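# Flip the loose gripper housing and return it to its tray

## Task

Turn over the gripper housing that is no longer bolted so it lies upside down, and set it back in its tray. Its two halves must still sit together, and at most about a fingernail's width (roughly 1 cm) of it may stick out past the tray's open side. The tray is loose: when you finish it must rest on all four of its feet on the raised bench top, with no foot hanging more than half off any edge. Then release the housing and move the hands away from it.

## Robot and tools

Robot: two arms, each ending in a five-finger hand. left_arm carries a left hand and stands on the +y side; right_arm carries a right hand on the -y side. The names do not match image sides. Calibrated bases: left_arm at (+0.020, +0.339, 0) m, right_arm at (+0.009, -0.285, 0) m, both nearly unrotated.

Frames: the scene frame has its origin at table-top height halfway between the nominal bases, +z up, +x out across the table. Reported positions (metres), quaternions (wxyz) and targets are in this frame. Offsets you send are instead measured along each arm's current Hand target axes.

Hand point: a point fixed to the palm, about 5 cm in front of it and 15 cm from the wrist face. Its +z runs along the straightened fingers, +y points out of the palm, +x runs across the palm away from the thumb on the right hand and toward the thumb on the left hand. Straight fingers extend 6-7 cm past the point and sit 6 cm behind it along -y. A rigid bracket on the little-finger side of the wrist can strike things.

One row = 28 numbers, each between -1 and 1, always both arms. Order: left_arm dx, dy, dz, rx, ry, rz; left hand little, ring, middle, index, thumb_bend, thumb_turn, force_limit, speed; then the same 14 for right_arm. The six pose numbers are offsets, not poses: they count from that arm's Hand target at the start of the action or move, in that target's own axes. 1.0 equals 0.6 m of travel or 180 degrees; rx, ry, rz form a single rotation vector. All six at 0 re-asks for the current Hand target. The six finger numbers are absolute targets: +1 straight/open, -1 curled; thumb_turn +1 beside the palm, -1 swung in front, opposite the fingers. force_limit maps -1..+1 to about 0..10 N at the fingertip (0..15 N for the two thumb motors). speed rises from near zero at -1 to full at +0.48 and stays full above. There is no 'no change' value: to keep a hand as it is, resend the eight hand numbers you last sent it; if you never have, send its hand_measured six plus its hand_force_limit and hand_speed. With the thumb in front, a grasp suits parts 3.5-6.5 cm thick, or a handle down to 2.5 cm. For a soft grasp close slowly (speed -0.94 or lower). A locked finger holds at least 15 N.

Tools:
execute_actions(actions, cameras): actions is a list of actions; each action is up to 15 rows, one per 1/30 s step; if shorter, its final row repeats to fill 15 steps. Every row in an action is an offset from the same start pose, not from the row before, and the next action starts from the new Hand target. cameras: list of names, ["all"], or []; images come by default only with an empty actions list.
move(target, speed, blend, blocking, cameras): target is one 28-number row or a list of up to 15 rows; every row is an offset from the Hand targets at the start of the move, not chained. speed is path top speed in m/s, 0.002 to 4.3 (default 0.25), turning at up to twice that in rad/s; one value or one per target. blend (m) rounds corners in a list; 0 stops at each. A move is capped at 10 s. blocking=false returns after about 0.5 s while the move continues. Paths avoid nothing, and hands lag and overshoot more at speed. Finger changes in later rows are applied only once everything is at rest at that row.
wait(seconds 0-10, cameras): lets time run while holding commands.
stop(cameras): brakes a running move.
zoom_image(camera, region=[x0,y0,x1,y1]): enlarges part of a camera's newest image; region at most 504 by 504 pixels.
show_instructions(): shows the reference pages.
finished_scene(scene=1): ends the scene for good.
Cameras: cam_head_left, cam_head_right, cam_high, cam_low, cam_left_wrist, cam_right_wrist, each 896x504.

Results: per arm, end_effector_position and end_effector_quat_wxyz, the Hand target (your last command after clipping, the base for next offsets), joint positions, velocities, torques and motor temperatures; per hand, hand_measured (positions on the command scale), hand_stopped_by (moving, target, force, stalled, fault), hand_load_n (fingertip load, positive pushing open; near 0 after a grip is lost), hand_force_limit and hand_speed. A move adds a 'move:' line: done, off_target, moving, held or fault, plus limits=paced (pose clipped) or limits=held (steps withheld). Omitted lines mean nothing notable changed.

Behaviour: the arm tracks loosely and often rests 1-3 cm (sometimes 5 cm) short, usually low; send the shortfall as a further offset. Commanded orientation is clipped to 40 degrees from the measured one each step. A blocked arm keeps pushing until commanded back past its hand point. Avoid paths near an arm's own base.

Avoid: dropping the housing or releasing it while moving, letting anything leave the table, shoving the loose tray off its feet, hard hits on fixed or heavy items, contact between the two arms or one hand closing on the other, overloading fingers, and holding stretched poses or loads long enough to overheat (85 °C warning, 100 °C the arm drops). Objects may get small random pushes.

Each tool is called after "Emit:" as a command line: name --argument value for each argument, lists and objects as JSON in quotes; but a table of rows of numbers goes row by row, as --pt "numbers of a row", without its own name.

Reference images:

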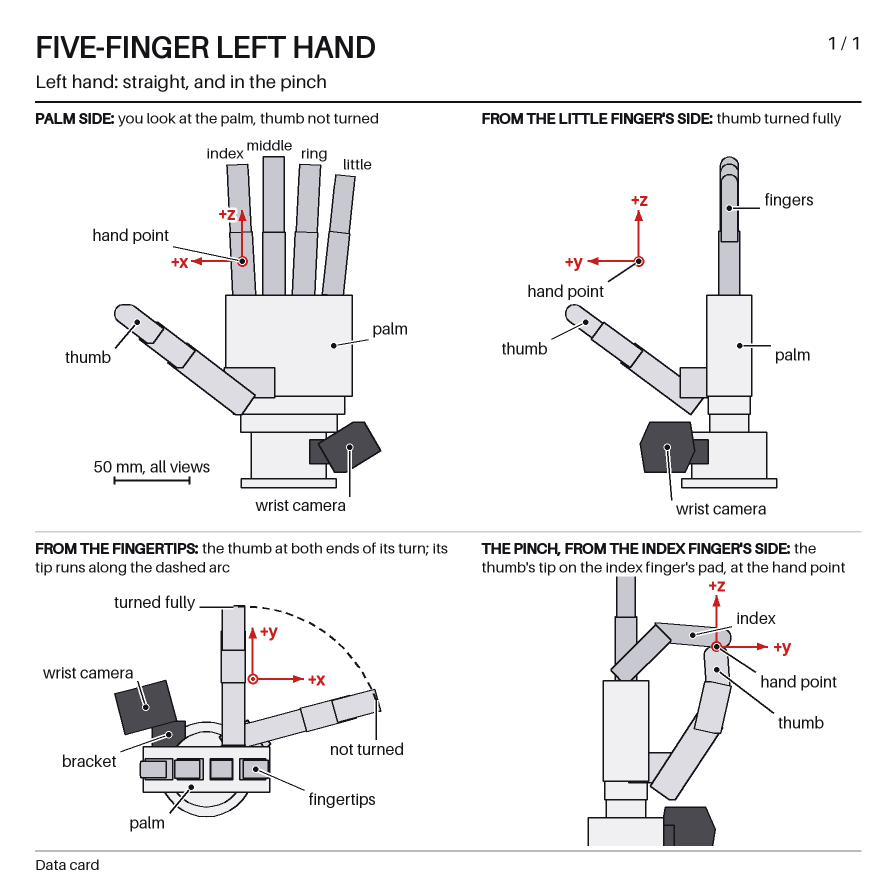

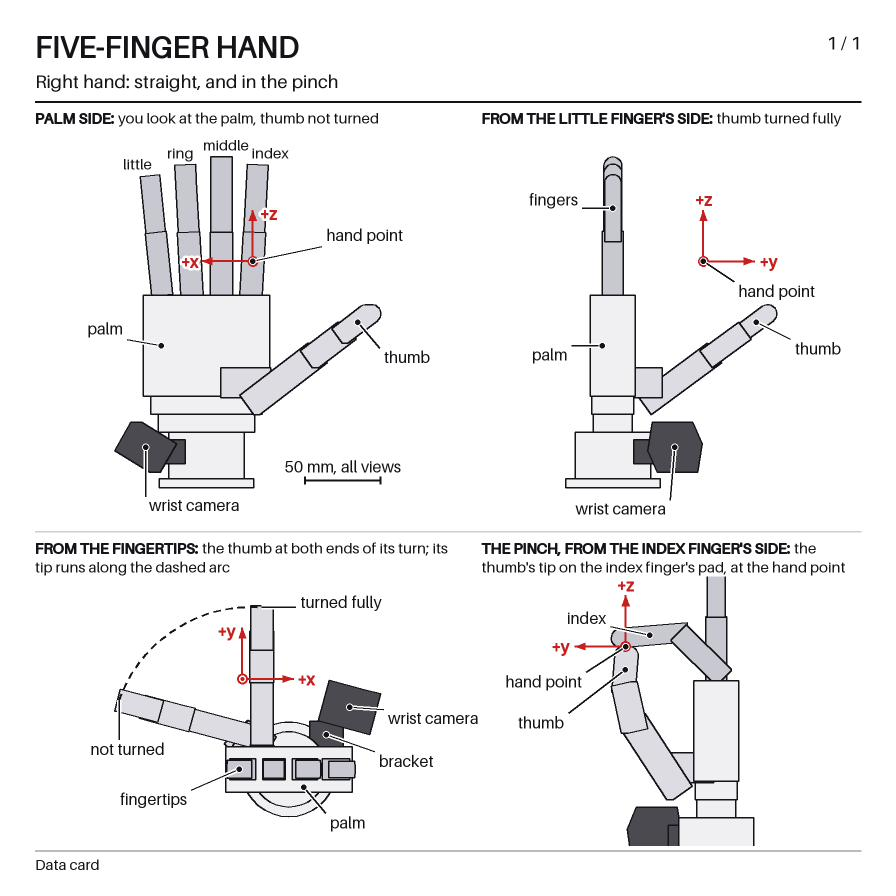

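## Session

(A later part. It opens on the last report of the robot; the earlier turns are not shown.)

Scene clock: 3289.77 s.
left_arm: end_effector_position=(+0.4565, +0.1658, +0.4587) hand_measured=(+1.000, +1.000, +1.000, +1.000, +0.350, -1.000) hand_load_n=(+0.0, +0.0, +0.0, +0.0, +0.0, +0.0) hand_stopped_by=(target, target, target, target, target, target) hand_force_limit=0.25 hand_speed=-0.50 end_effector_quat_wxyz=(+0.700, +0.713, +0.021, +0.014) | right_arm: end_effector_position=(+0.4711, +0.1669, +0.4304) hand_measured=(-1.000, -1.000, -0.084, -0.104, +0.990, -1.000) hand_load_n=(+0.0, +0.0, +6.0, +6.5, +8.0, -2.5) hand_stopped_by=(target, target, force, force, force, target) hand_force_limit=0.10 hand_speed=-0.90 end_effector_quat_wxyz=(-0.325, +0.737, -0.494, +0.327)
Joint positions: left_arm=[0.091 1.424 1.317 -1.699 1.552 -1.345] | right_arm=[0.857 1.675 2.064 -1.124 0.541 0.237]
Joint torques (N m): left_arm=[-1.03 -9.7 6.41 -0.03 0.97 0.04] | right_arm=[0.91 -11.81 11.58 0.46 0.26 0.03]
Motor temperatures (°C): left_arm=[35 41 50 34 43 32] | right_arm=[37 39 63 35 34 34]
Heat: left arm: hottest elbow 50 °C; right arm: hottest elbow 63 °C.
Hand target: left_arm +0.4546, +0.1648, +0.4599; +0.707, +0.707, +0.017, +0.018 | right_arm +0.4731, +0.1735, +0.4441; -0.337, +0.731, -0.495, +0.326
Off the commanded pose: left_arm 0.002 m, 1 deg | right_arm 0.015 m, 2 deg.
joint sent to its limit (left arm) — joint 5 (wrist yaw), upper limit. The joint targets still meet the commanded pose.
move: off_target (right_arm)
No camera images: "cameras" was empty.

Emit:
move --pt "0.0025 -0.025 -0.05 0 0 0 1 1 1 1 0.35 -1 0.25 -0.5 0 0 0 0 0 0 -1 -1 -0.25 -0.25 0.65 -1 0.1 -0.9" --pt "0.0117 -0.05 -0.233 0 0 0 1 1 1 1 0.35 -1 0.25 -0.5 0 0 0 0 0 0 -1 -1 -0.25 -0.25 0.65 -1 0.1 -0.9" --speed 0.1 --blend '[0.01,0]' --cameras '["cam_low","cam_head_left","cam_right_wrist"]'

Emit:
zoom_image --camera "cam_low" --region '[530, 70, 630, 145]'

Emit:
zoom_image --camera "cam_head_left" --region '[365, 90, 445, 150]'

Scene clock: 3300.97 s.
left_arm: end_effector_position=(+0.4614, +0.3063, +0.4270) hand_measured=(+1.000, +1.000, +1.000, +1.000, +0.350, -1.000) hand_load_n=(+0.0, +0.0, +0.0, +0.0, +0.0, +0.0) hand_stopped_by=(target, target, target, target, target, target) hand_force_limit=0.25 hand_speed=-0.50 end_effector_quat_wxyz=(+0.679, +0.710, +0.136, +0.127) | right_arm: end_effector_position=(+0.4711, +0.1669, +0.4304) hand_measured=(-1.000, -1.000, -0.084, -0.104, +0.990, -1.000) hand_load_n=(+0.0, +0.0, +6.0, +6.0, +8.0, -2.5) hand_stopped_by=(target, target, force, force, force, target) hand_force_limit=0.10 hand_speed=-0.90 end_effector_quat_wxyz=(-0.325, +0.737, -0.494, +0.327)
Joint positions: left_arm=[0.428 1.375 1.194 -1.702 1.523 -1.262] | right_arm=[0.857 1.675 2.064 -1.124 0.541 0.237]
Joint torques (N m): left_arm=[-0.56 -9.7 5.93 -0.58 0.71 0.09] | right_arm=[0.91 -11.75 11.59 0.46 0.26 0.03]
Motor temperatures (°C): left_arm=[35 41 50 34 43 32] | right_arm=[37 40 63 35 34 34]
Heat: left arm: hottest elbow 50 °C; right arm: hottest elbow 63 °C.
Hand target: left_arm +0.4548, +0.3048, +0.4300; +0.707, +0.707, +0.017, +0.018 | right_arm +0.4731, +0.1735, +0.4441; -0.337, +0.731, -0.495, +0.326
Off the commanded pose: left_arm 0.007 m, 19 deg | right_arm 0.015 m, 2 deg.
joint sent to its limit (left arm) — joint 4 (wrist pitch), lower limit. The joint targets are off in orientation, not in position.
move: off_target (left_arm, right_arm)
camera_calibration:
cam_right_wrist: T_world_to_cam=[[-0.391895, -0.584405, -0.710556, 0.583546], [-0.789779, 0.609833, -0.0659761, 0.302896], [0.471877, 0.535326, -0.700541, 0.10435], [0, 0, 0, 1]] pos_world=[0.418669, 0.10045, 0.507727]
Images, in order (width x height): cam_head_left 896x504, cam_low 896x504, cam_right_wrist 896x504.

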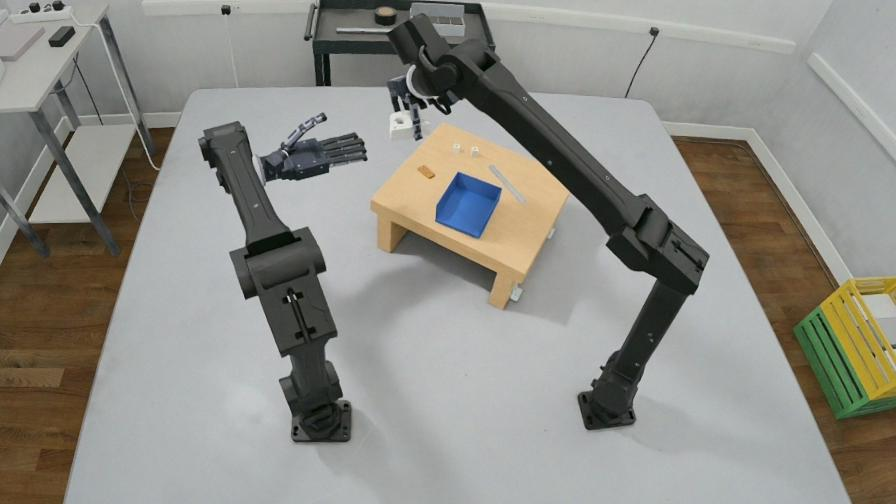

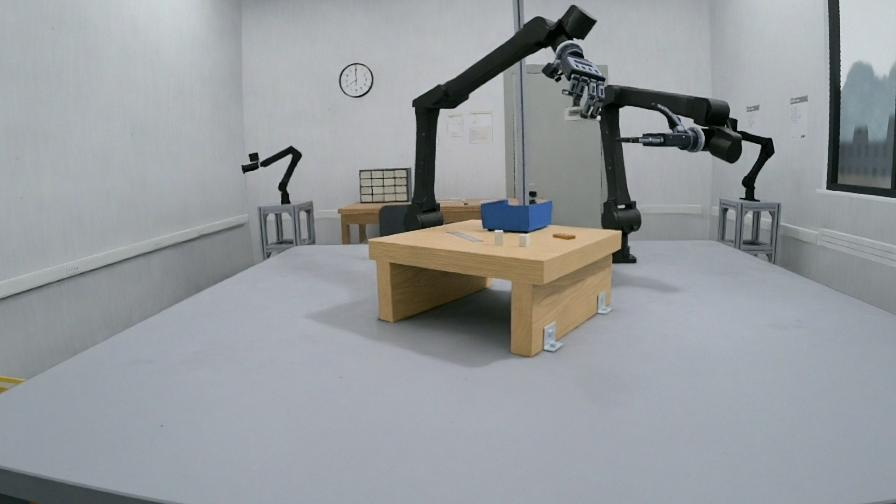

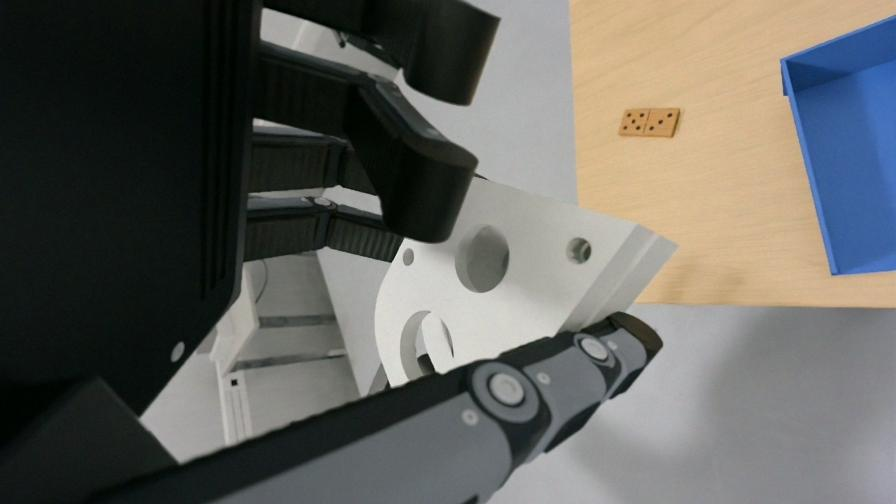

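Scaled by 5.040 from the camera's 896x504 image, which has a finer 1280x720 frame.

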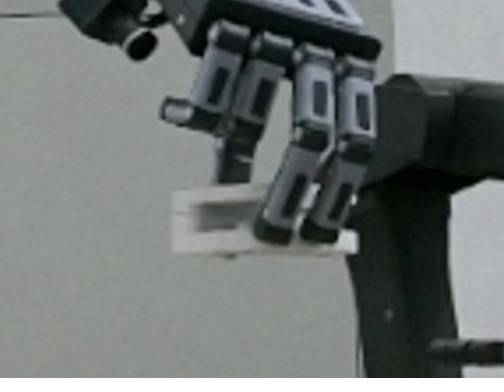

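Scaled by 6.300 from the camera's 896x504 image, which has a finer 1280x720 frame.

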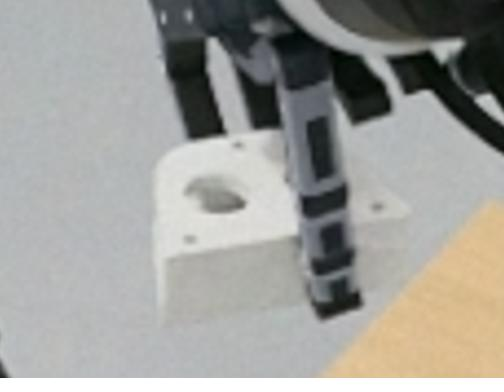

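Emit:
move --target '[0,0,0,0,0,0,1,1,1,1,0.35,-1,0.25,-0.5,0.2143,0.2717,-0.0037,0.0345,-0.2004,-0.1359,-1,-1,-0.25,-0.25,0.65,-1,0.1,-0.9]' --speed 0.15 --cameras '["cam_low","cam_head_left","cam_head_right","cam_right_wrist"]'

Emit:
zoom_image --camera "cam_head_left" --region '[420, 120, 540, 240]'

Emit:
zoom_image --camera "cam_head_right" --region '[420, 120, 540, 240]'

Emit:
zoom_image --camera "cam_low" --region '[470, 130, 590, 240]'

Scene clock: 3377.90 s.
left_arm: end_effector_position=(+0.4614, +0.3063, +0.4270) hand_measured=(+1.000, +1.000, +1.000, +1.000, +0.350, -1.000) hand_load_n=(+0.0, +0.0, +0.0, +0.0, +0.0, +0.0) hand_stopped_by=(target, target, target, target, target, target) hand_force_limit=0.25 hand_speed=-0.50 end_effector_quat_wxyz=(+0.679, +0.710, +0.136, +0.127) | right_arm: end_effector_position=(+0.4268, +0.0083, +0.3205) hand_measured=(-1.000, -1.000, -0.084, -0.104, +0.990, -1.000) hand_load_n=(+0.0, +0.0, +6.0, +6.5, +8.0, -2.5) hand_stopped_by=(target, target, force, force, force, target) hand_force_limit=0.10 hand_speed=-0.90 end_effector_quat_wxyz=(-0.427, +0.868, -0.196, +0.161)
Joint positions: left_arm=[0.428 1.375 1.194 -1.702 1.523 -1.261] | right_arm=[0.44 1.266 1.321 -0.749 -0.426 -0.47]
Joint torques (N m): left_arm=[-0.79 -9.7 5.89 -0.59 0.7 0.1] | right_arm=[0.26 -9.29 8.54 1.22 -0.23 -0.17]
Motor temperatures (°C): left_arm=[35 42 49 34 42 32] | right_arm=[37 41 63 35 34 34]
Heat: left arm: hottest elbow 49 °C; right arm: hottest elbow 63 °C.
Hand target: left_arm +0.4548, +0.3048, +0.4300; +0.707, +0.707, +0.017, +0.018 | right_arm +0.4270, +0.0057, +0.3308; -0.435, +0.864, -0.186, +0.174
Off the commanded pose: left_arm 0.007 m, 19 deg | right_arm 0.011 m, 2 deg.
joint sent to its limit (left arm) — joint 4 (wrist pitch), lower limit. The joint targets are off in orientation, not in position.
move: off_target (left_arm, right_arm)
camera_calibration:
cam_right_wrist: T_world_to_cam=[[0.0871754, -0.679178, -0.728779, 0.197549], [-0.994328, -0.104063, -0.0219593, 0.436539], [-0.0609249, 0.726559, -0.684397, 0.353788], [0, 0, 0, 1]] pos_world=[0.438396, -0.0774495, 0.395687]
Images, in order (width x height): cam_head_left 896x504, cam_head_right 896x504, cam_low 896x504, cam_right_wrist 896x504.

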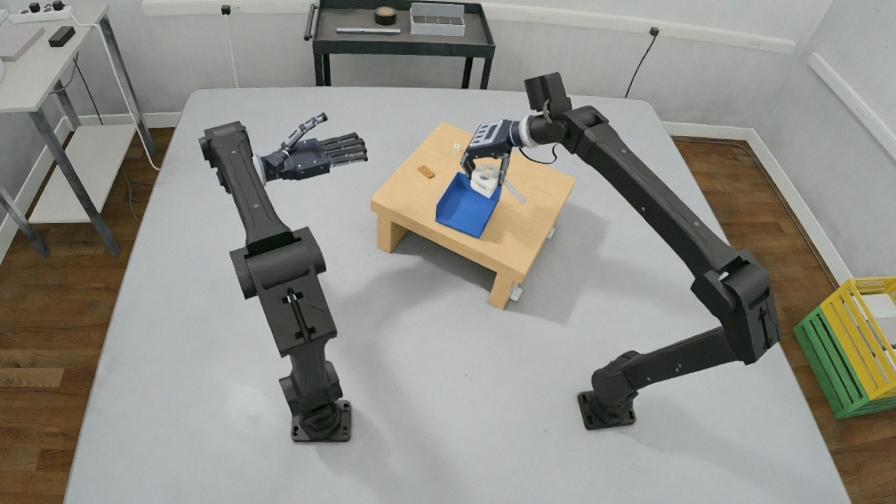

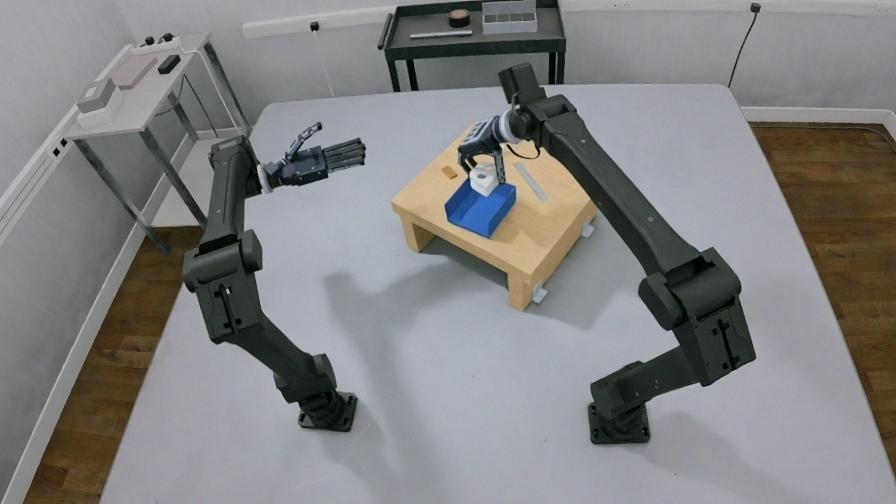

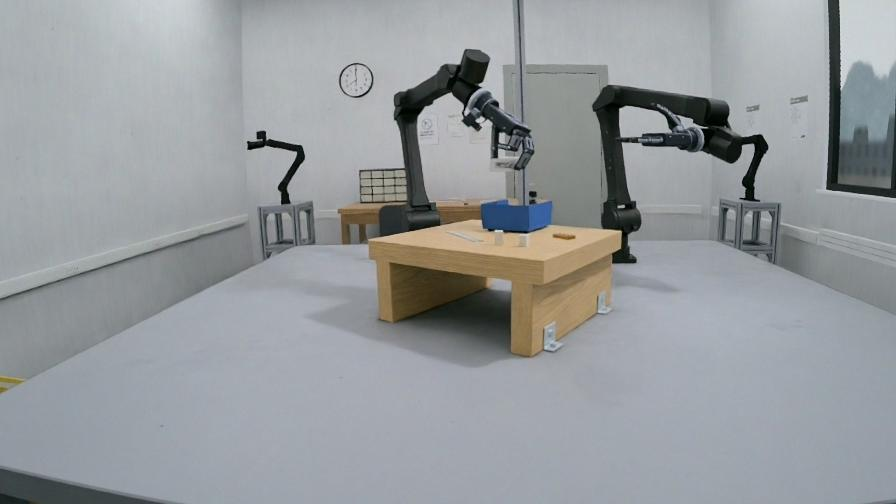

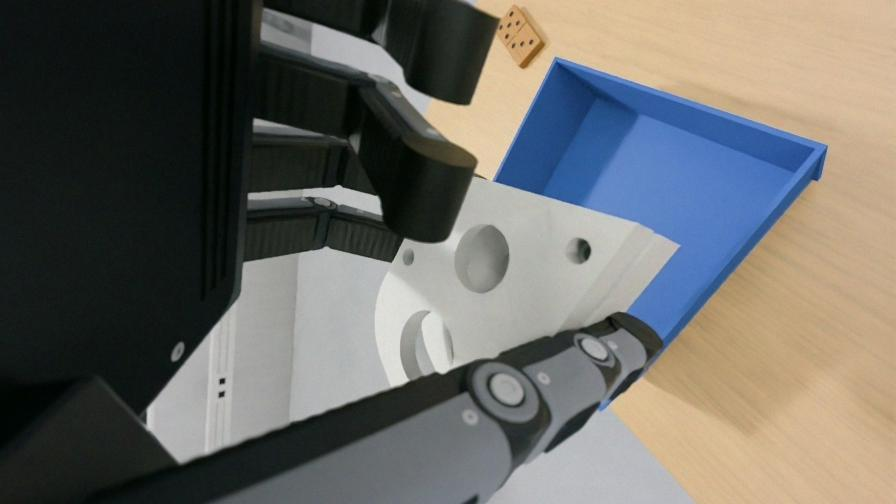

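Scaled by 4.200 from the camera's 896x504 image, which has a finer 1280x720 frame.

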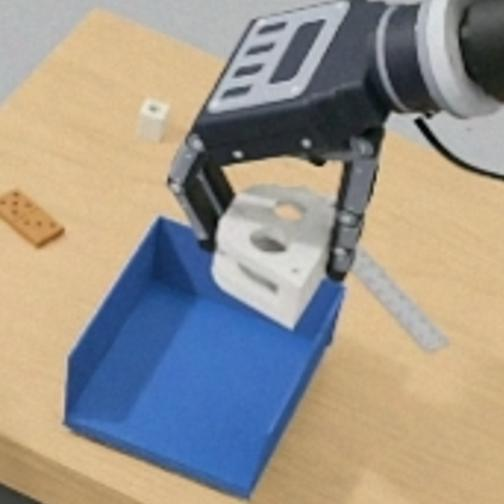

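Scaled by 4.200 from the camera's 896x504 image, which has a finer 1280x720 frame.

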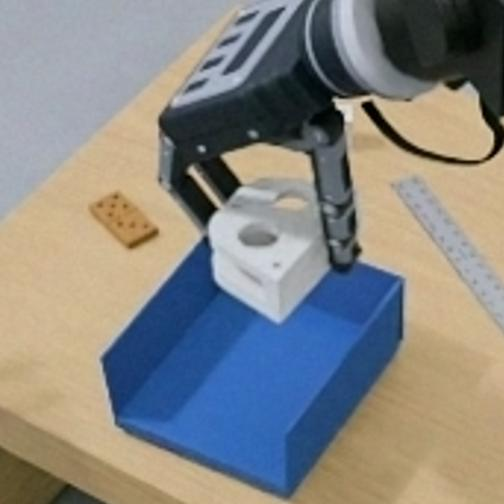

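Scaled by 4.200 from the camera's 896x504 image, which has a finer 1280x720 frame.

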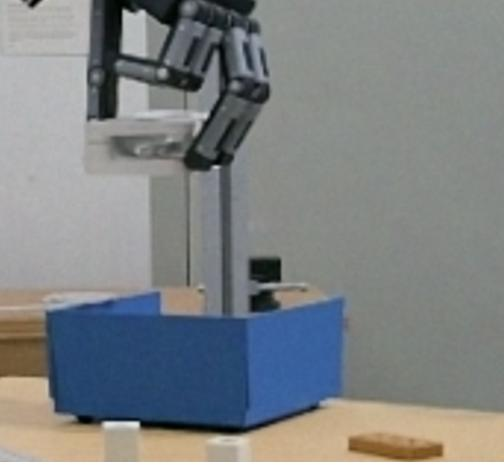

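Emit:
move --target '[0,0,0,0,0,0,1,1,1,1,0.35,-1,0.25,-0.5,-0.0147,0.0707,0.0987,0,0,0,-1,-1,-0.25,-0.25,0.65,-1,0.1,-0.9]' --speed 0.1 --cameras '["cam_low","cam_head_left","cam_head_right","cam_right_wrist"]'

Emit:
zoom_image --camera "cam_head_left" --region '[420, 130, 520, 250]'

Emit:
zoom_image --camera "cam_head_right" --region '[430, 130, 530, 250]'

Emit:
zoom_image --camera "cam_low" --region '[470, 150, 570, 240]'

Scene clock: 3473.13 s.
left_arm: end_effector_position=(+0.4614, +0.3063, +0.4270) hand_measured=(+1.000, +1.000, +1.000, +1.000, +0.350, -1.000) hand_load_n=(+0.0, +0.0, +0.0, +0.0, +0.0, +0.0) hand_stopped_by=(target, target, target, target, target, target) hand_force_limit=0.25 hand_speed=-0.50 end_effector_quat_wxyz=(+0.679, +0.710, +0.136, +0.127) | right_arm: end_effector_position=(+0.4379, +0.0213, +0.2594) hand_measured=(-1.000, -1.000, -0.084, -0.104, +0.990, -1.000) hand_load_n=(+0.0, +0.0, +6.0, +6.5, +8.0, -2.5) hand_stopped_by=(target, target, force, force, force, target) hand_force_limit=0.10 hand_speed=-0.90 end_effector_quat_wxyz=(-0.429, +0.867, -0.188, +0.172)
Joint positions: left_arm=[0.428 1.375 1.194 -1.702 1.523 -1.261] | right_arm=[0.46 1.301 1.186 -0.558 -0.405 -0.471]
Joint torques (N m): left_arm=[-0.79 -9.64 5.9 -0.61 0.7 0.09] | right_arm=[1.26 -8.64 8.79 1.44 -0.09 0.07]
Motor temperatures (°C): left_arm=[35 42 49 34 42 32] | right_arm=[37 39 57 36 34 34]
Heat: left arm: hottest elbow 49 °C; right arm: hottest elbow 57 °C.
Hand target: left_arm +0.4548, +0.3048, +0.4300; +0.707, +0.707, +0.017, +0.018 | right_arm +0.4395, +0.0271, +0.2617; -0.435, +0.864, -0.186, +0.174
Off the commanded pose: left_arm 0.007 m, 19 deg | right_arm 0.006 m, 1 deg.
joint sent to its limit (left arm) — joint 4 (wrist pitch), lower limit. The joint targets are off in orientation, not in position.
move: off_target (left_arm)
camera_calibration:
cam_right_wrist: T_world_to_cam=[[0.109103, -0.680671, -0.72442, 0.150236], [-0.992947, -0.10864, -0.0474652, 0.453667], [-0.0463931, 0.724489, -0.687723, 0.297716], [0, 0, 0, 1]] pos_world=[0.447888, -0.0641441, 0.335114]
Images, in order (width x height): cam_head_left 896x504, cam_head_right 896x504, cam_low 896x504, cam_right_wrist 896x504.

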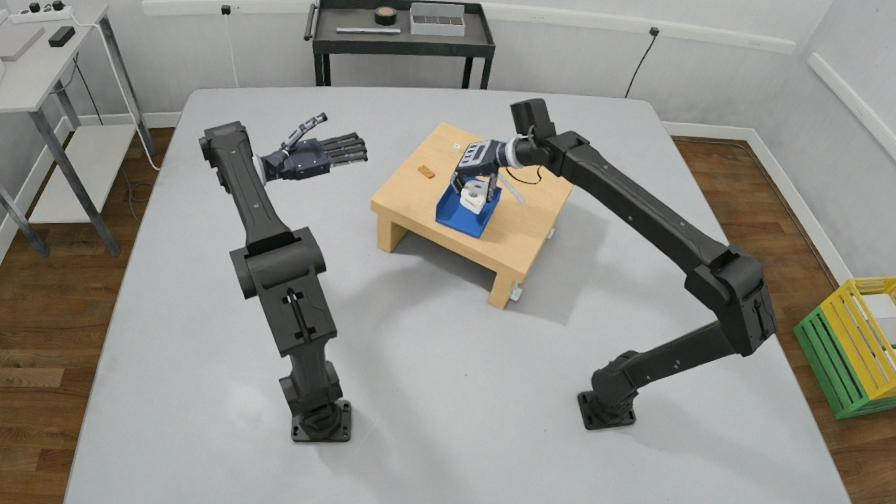

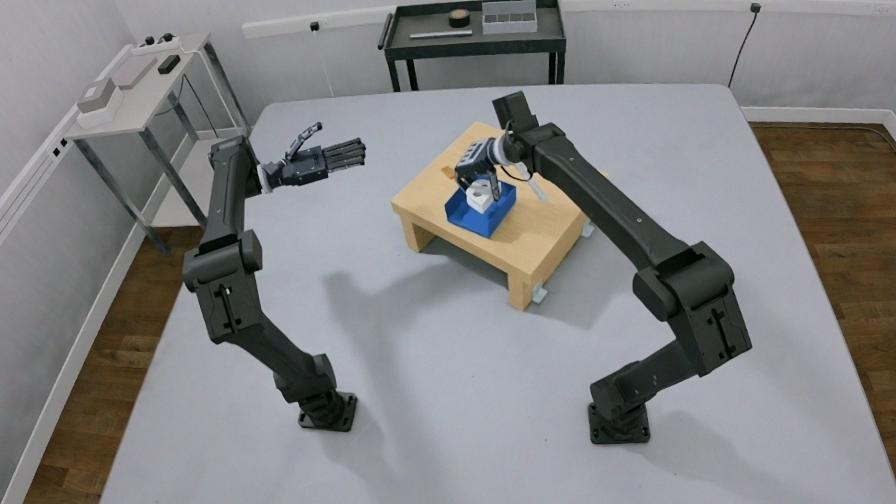

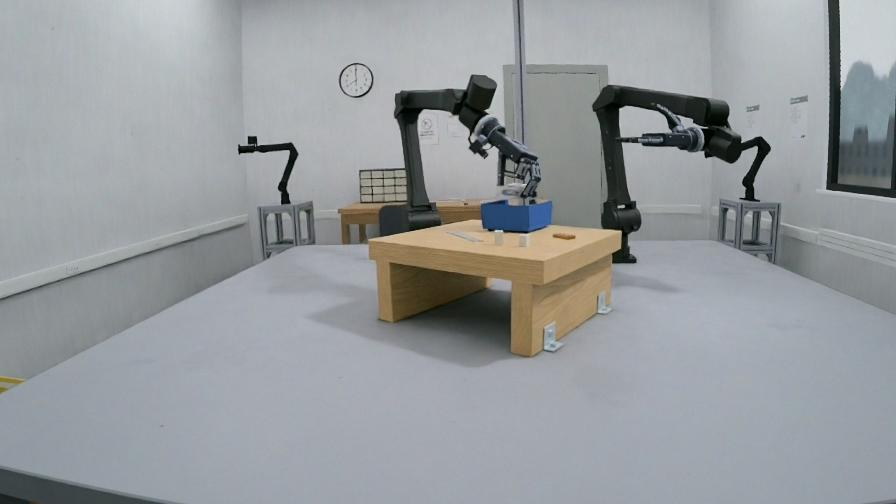

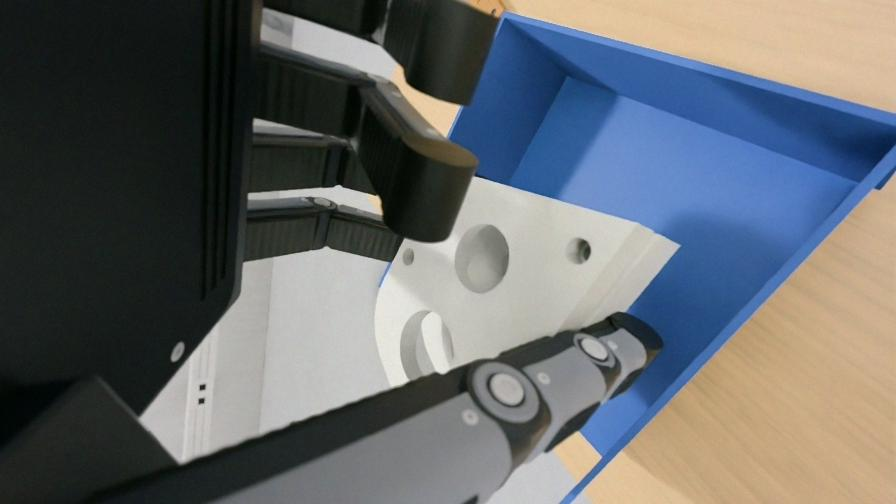

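Scaled by 4.200 from the camera's 896x504 image, which has a finer 1280x720 frame.

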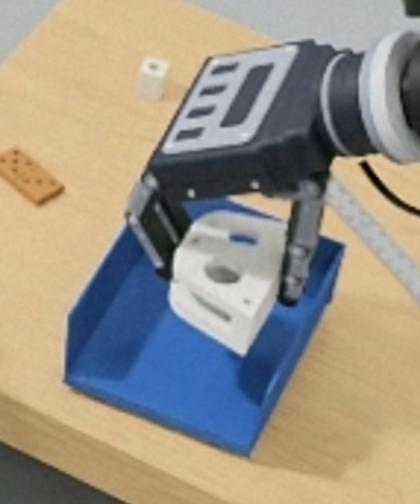

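Scaled by 4.200 from the camera's 896x504 image, which has a finer 1280x720 frame.

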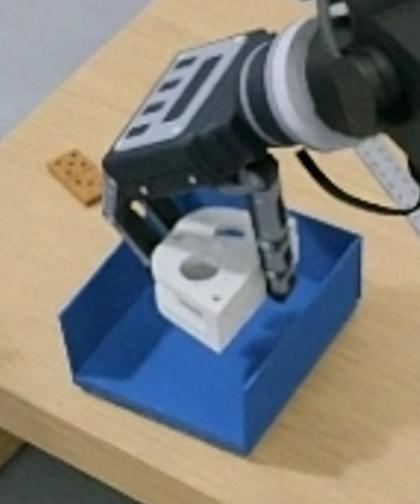

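Scaled by 5.040 from the camera's 896x504 image, which has a finer 1280x720 frame.

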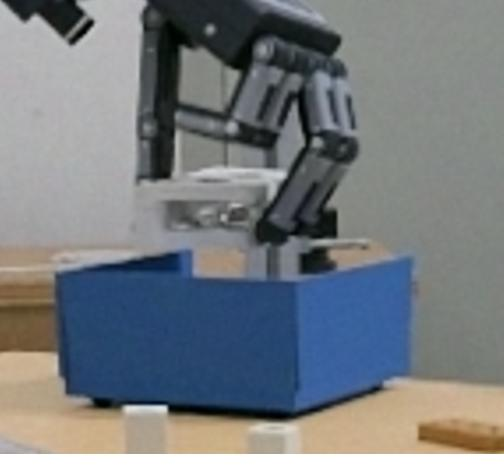

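Emit:
move --target '[0,0,0,0,0,0,1,1,1,1,0.35,-1,0.25,-0.5,-0.0063,0.0245,0.0372,0,0,0,-1,-1,-0.25,-0.25,0.65,-1,0.1,-0.9]' --speed 0.08 --cameras '["cam_low","cam_head_left","cam_head_right"]'

Emit:
zoom_image --camera "cam_head_left" --region '[420, 130, 520, 250]'

Emit:
zoom_image --camera "cam_head_right" --region '[430, 130, 530, 250]'

Emit:
zoom_image --camera "cam_low" --region '[470, 150, 570, 240]'

Scene clock: 3496.43 s.
left_arm: end_effector_position=(+0.4614, +0.3063, +0.4270) hand_measured=(+1.000, +1.000, +1.000, +1.000, +0.350, -1.000) hand_load_n=(+0.0, +0.0, +0.0, +0.0, +0.0, +0.0) hand_stopped_by=(target, target, target, target, target, target) hand_force_limit=0.25 hand_speed=-0.50 end_effector_quat_wxyz=(+0.679, +0.710, +0.136, +0.127) | right_arm: end_effector_position=(+0.4428, +0.0301, +0.2366) hand_measured=(-1.000, -1.000, -0.084, -0.104, +0.990, -1.000) hand_load_n=(+0.0, +0.0, +6.0, +6.5, +8.0, -2.5) hand_stopped_by=(target, target, force, force, force, target) hand_force_limit=0.10 hand_speed=-0.90 end_effector_quat_wxyz=(-0.430, +0.866, -0.186, +0.174)
Joint positions: left_arm=[0.428 1.375 1.194 -1.702 1.523 -1.261] | right_arm=[0.474 1.33 1.15 -0.485 -0.394 -0.466]
Joint torques (N m): left_arm=[-0.79 -9.7 5.94 -0.59 0.71 0.1] | right_arm=[1.26 -7.65 8.61 1.48 -0.08 0.12]
Motor temperatures (°C): left_arm=[35 42 49 34 42 32] | right_arm=[37 39 57 36 34 34]
Heat: left arm: hottest elbow 49 °C; right arm: hottest elbow 57 °C.
Hand target: left_arm +0.4548, +0.3048, +0.4300; +0.707, +0.707, +0.017, +0.018 | right_arm +0.4441, +0.0361, +0.2369; -0.435, +0.864, -0.186, +0.174
Off the commanded pose: left_arm 0.007 m, 19 deg | right_arm 0.006 m, 1 deg.
joint sent to its limit (left arm) — joint 4 (wrist pitch), lower limit. The joint targets are off in orientation, not in position.
move: off_target (left_arm)
Images, in order (width x height): cam_head_left 896x504, cam_head_right 896x504, cam_low 896x504.

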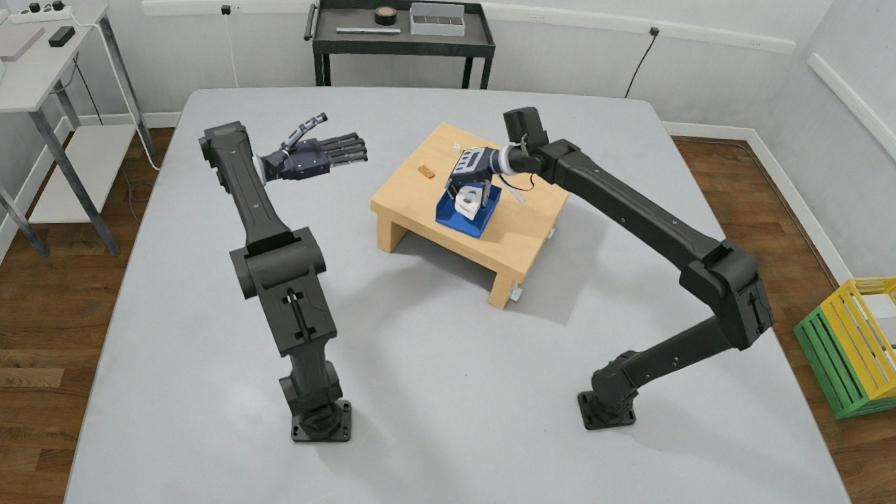

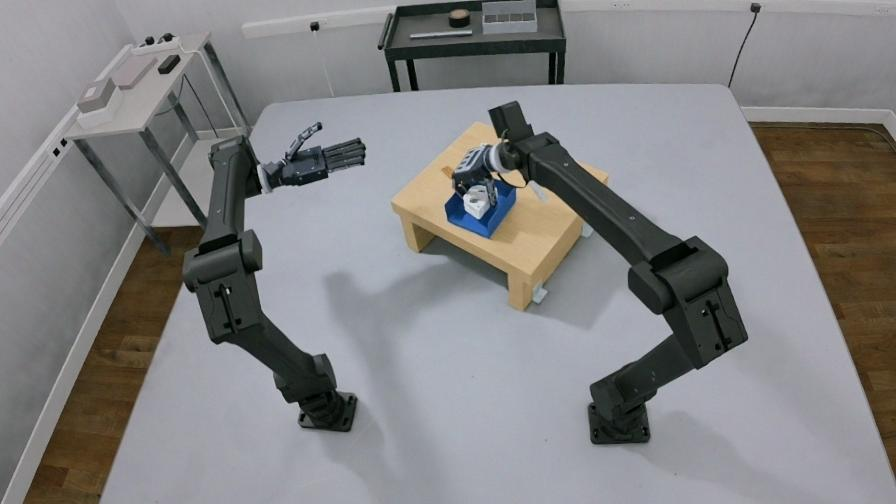

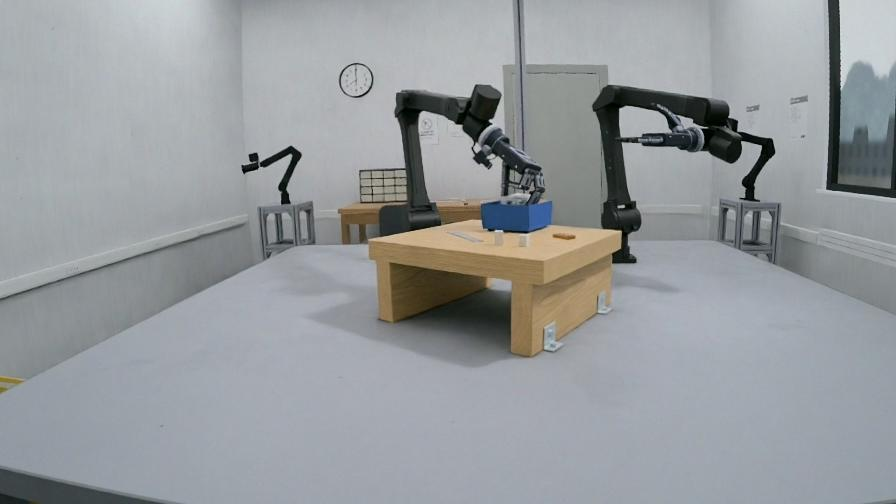

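Scaled by 4.200 from the camera's 896x504 image, which has a finer 1280x720 frame.

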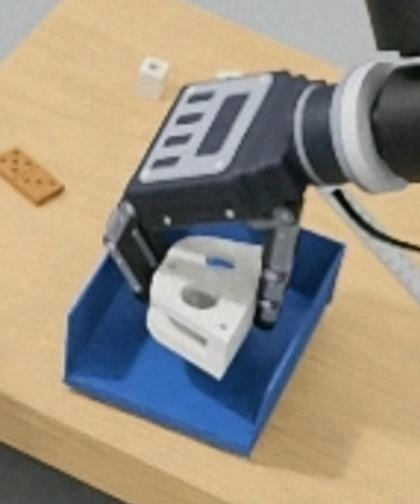

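Scaled by 4.200 from the camera's 896x504 image, which has a finer 1280x720 frame.

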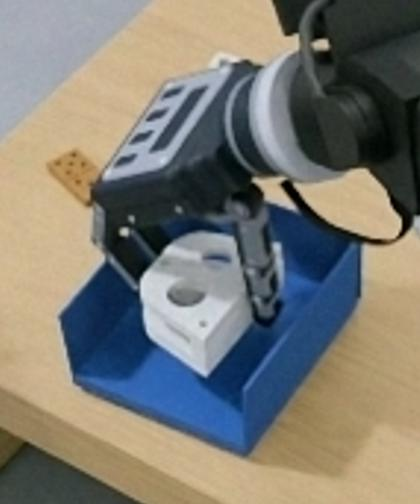

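Scaled by 5.040 from the camera's 896x504 image, which has a finer 1280x720 frame.

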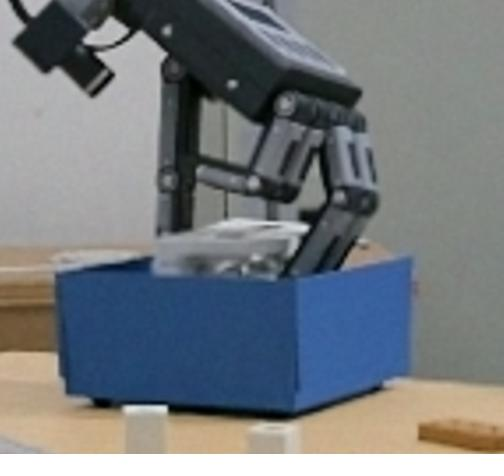

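Emit:
move --target '[0,0,0,0,0,0,1,1,1,1,0.35,-1,0.25,-0.5,-0.0074,0.0435,0.03,0,0,0,-1,-1,-0.25,-0.25,0.65,-1,0.1,-0.9]' --speed 0.06 --cameras '["cam_low","cam_head_left"]'

Emit:
zoom_image --camera "cam_head_left" --region '[420, 150, 510, 250]'

Emit:
zoom_image --camera "cam_low" --region '[470, 150, 570, 240]'

Scene clock: 3506.73 s.
left_arm: end_effector_position=(+0.4614, +0.3063, +0.4270) hand_measured=(+1.000, +1.000, +1.000, +1.000, +0.350, -1.000) hand_load_n=(+0.0, +0.0, +0.0, +0.0, +0.0, +0.0) hand_stopped_by=(target, target, target, target, target, target) hand_force_limit=0.25 hand_speed=-0.50 end_effector_quat_wxyz=(+0.679, +0.710, +0.136, +0.127) | right_arm: end_effector_position=(+0.4427, +0.0300, +0.2065) hand_measured=(-1.000, -1.000, -0.084, -0.104, +0.990, -1.000) hand_load_n=(+0.0, +0.0, +6.0, +6.5, +8.0, -2.0) hand_stopped_by=(target, target, force, force, force, target) hand_force_limit=0.10 hand_speed=-0.90 end_effector_quat_wxyz=(-0.431, +0.866, -0.185, +0.175)
Joint positions: left_arm=[0.428 1.375 1.194 -1.702 1.523 -1.261] | right_arm=[0.474 1.346 1.083 -0.4 -0.394 -0.465]
Joint torques (N m): left_arm=[-0.79 -9.64 5.91 -0.62 0.7 0.1] | right_arm=[1.26 -8.53 8.35 1.54 -0.09 0.11]
Motor temperatures (°C): left_arm=[35 42 49 34 42 32] | right_arm=[37 39 57 36 34 34]
Heat: left arm: hottest elbow 49 °C; right arm: hottest elbow 57 °C.
Hand target: left_arm +0.4548, +0.3048, +0.4300; +0.707, +0.707, +0.017, +0.018 | right_arm +0.4441, +0.0362, +0.2047; -0.435, +0.864, -0.186, +0.174
Off the commanded pose: left_arm 0.007 m, 19 deg | right_arm 0.007 m, 1 deg.
joint sent to its limit (left arm) — joint 4 (wrist pitch), lower limit. The joint targets are off in orientation, not in position.
move: off_target (left_arm)
Images, in order (width x height): cam_head_left 896x504, cam_low 896x504.

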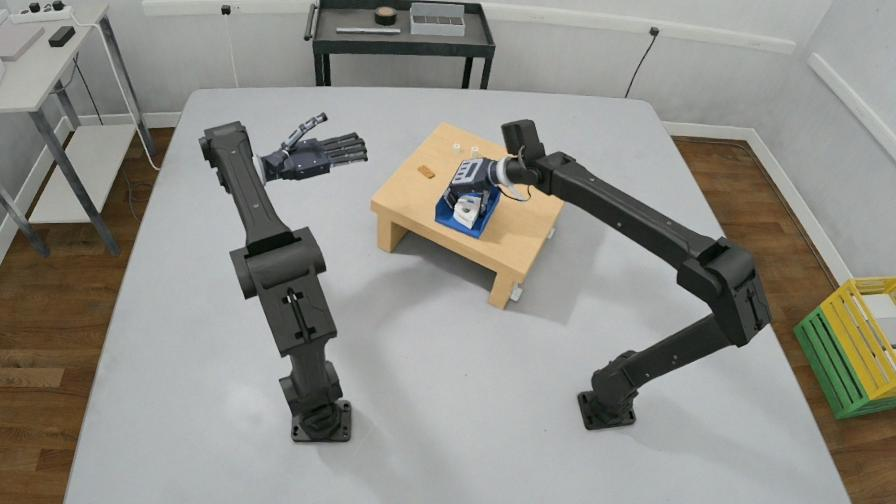

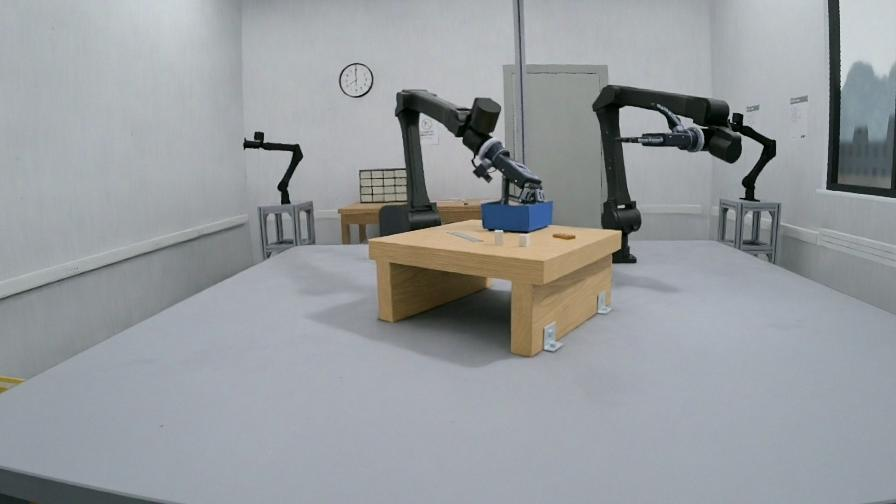

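Scaled by 5.040 from the camera's 896x504 image, which has a finer 1280x720 frame.

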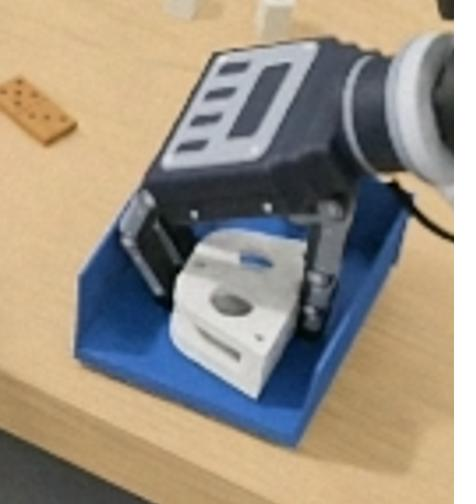

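Scaled by 5.040 from the camera's 896x504 image, which has a finer 1280x720 frame.

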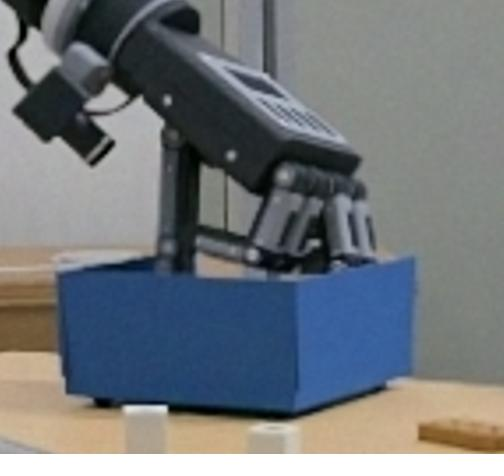

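Emit:
move --target '[0,0,0,0,0,0,1,1,1,1,0.35,-1,0.25,-0.5,-0.0016,0.0095,0.0066,0,0,0,-1,-1,-0.25,-0.25,0.65,-1,0.1,-0.9]' --speed 0.04 --cameras '["cam_head_left"]'

Emit:
zoom_image --camera "cam_head_left" --region '[420, 150, 510, 250]'

Scene clock: 3513.77 s.
left_arm: end_effector_position=(+0.4614, +0.3063, +0.4270) hand_measured=(+1.000, +1.000, +1.000, +1.000, +0.350, -1.000) hand_load_n=(+0.0, +0.0, +0.0, +0.0, +0.0, +0.0) hand_stopped_by=(target, target, target, target, target, target) hand_force_limit=0.25 hand_speed=-0.50 end_effector_quat_wxyz=(+0.679, +0.710, +0.136, +0.127) | right_arm: end_effector_position=(+0.4436, +0.0305, +0.2055) hand_measured=(-1.000, -1.000, -0.084, -0.104, +0.990, -1.000) hand_load_n=(+0.0, +0.0, +5.5, +6.0, +8.0, -2.5) hand_stopped_by=(target, target, force, force, force, target) hand_force_limit=0.10 hand_speed=-0.90 end_effector_quat_wxyz=(-0.433, +0.864, -0.185, +0.177)
Joint positions: left_arm=[0.428 1.375 1.194 -1.702 1.523 -1.261] | right_arm=[0.474 1.346 1.077 -0.386 -0.394 -0.464]
Joint torques (N m): left_arm=[-0.85 -9.64 5.91 -0.61 0.71 0.1] | right_arm=[1.32 -7.65 7.72 1.74 -0.08 0.09]
Motor temperatures (°C): left_arm=[35 42 49 34 42 32] | right_arm=[37 39 57 36 34 34]
Heat: left arm: hottest elbow 49 °C; right arm: hottest elbow 57 °C.
Hand target: left_arm +0.4548, +0.3048, +0.4300; +0.707, +0.707, +0.017, +0.018 | right_arm +0.4441, +0.0362, +0.1977; -0.435, +0.864, -0.186, +0.174
Off the commanded pose: left_arm 0.007 m, 19 deg | right_arm 0.010 m, 0 deg.
joint sent to its limit (left arm) — joint 4 (wrist pitch), lower limit. The joint targets are off in orientation, not in position.
move: off_target (left_arm)
Images, in order (width x height): cam_head_left 896x504.

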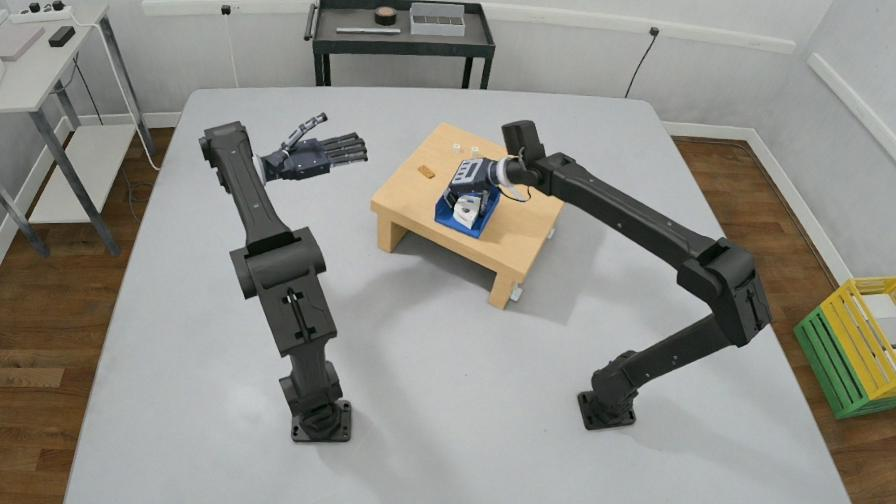

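Scaled by 5.040 from the camera's 896x504 image, which has a finer 1280x720 frame.

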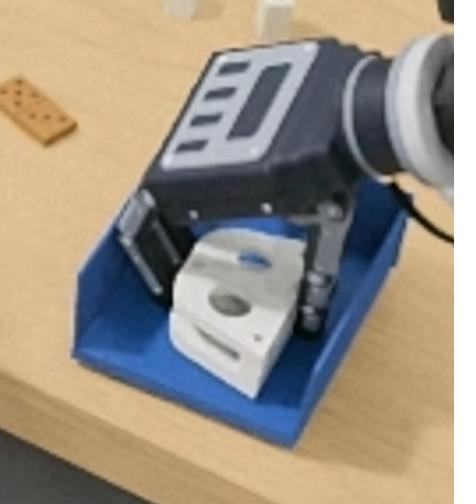

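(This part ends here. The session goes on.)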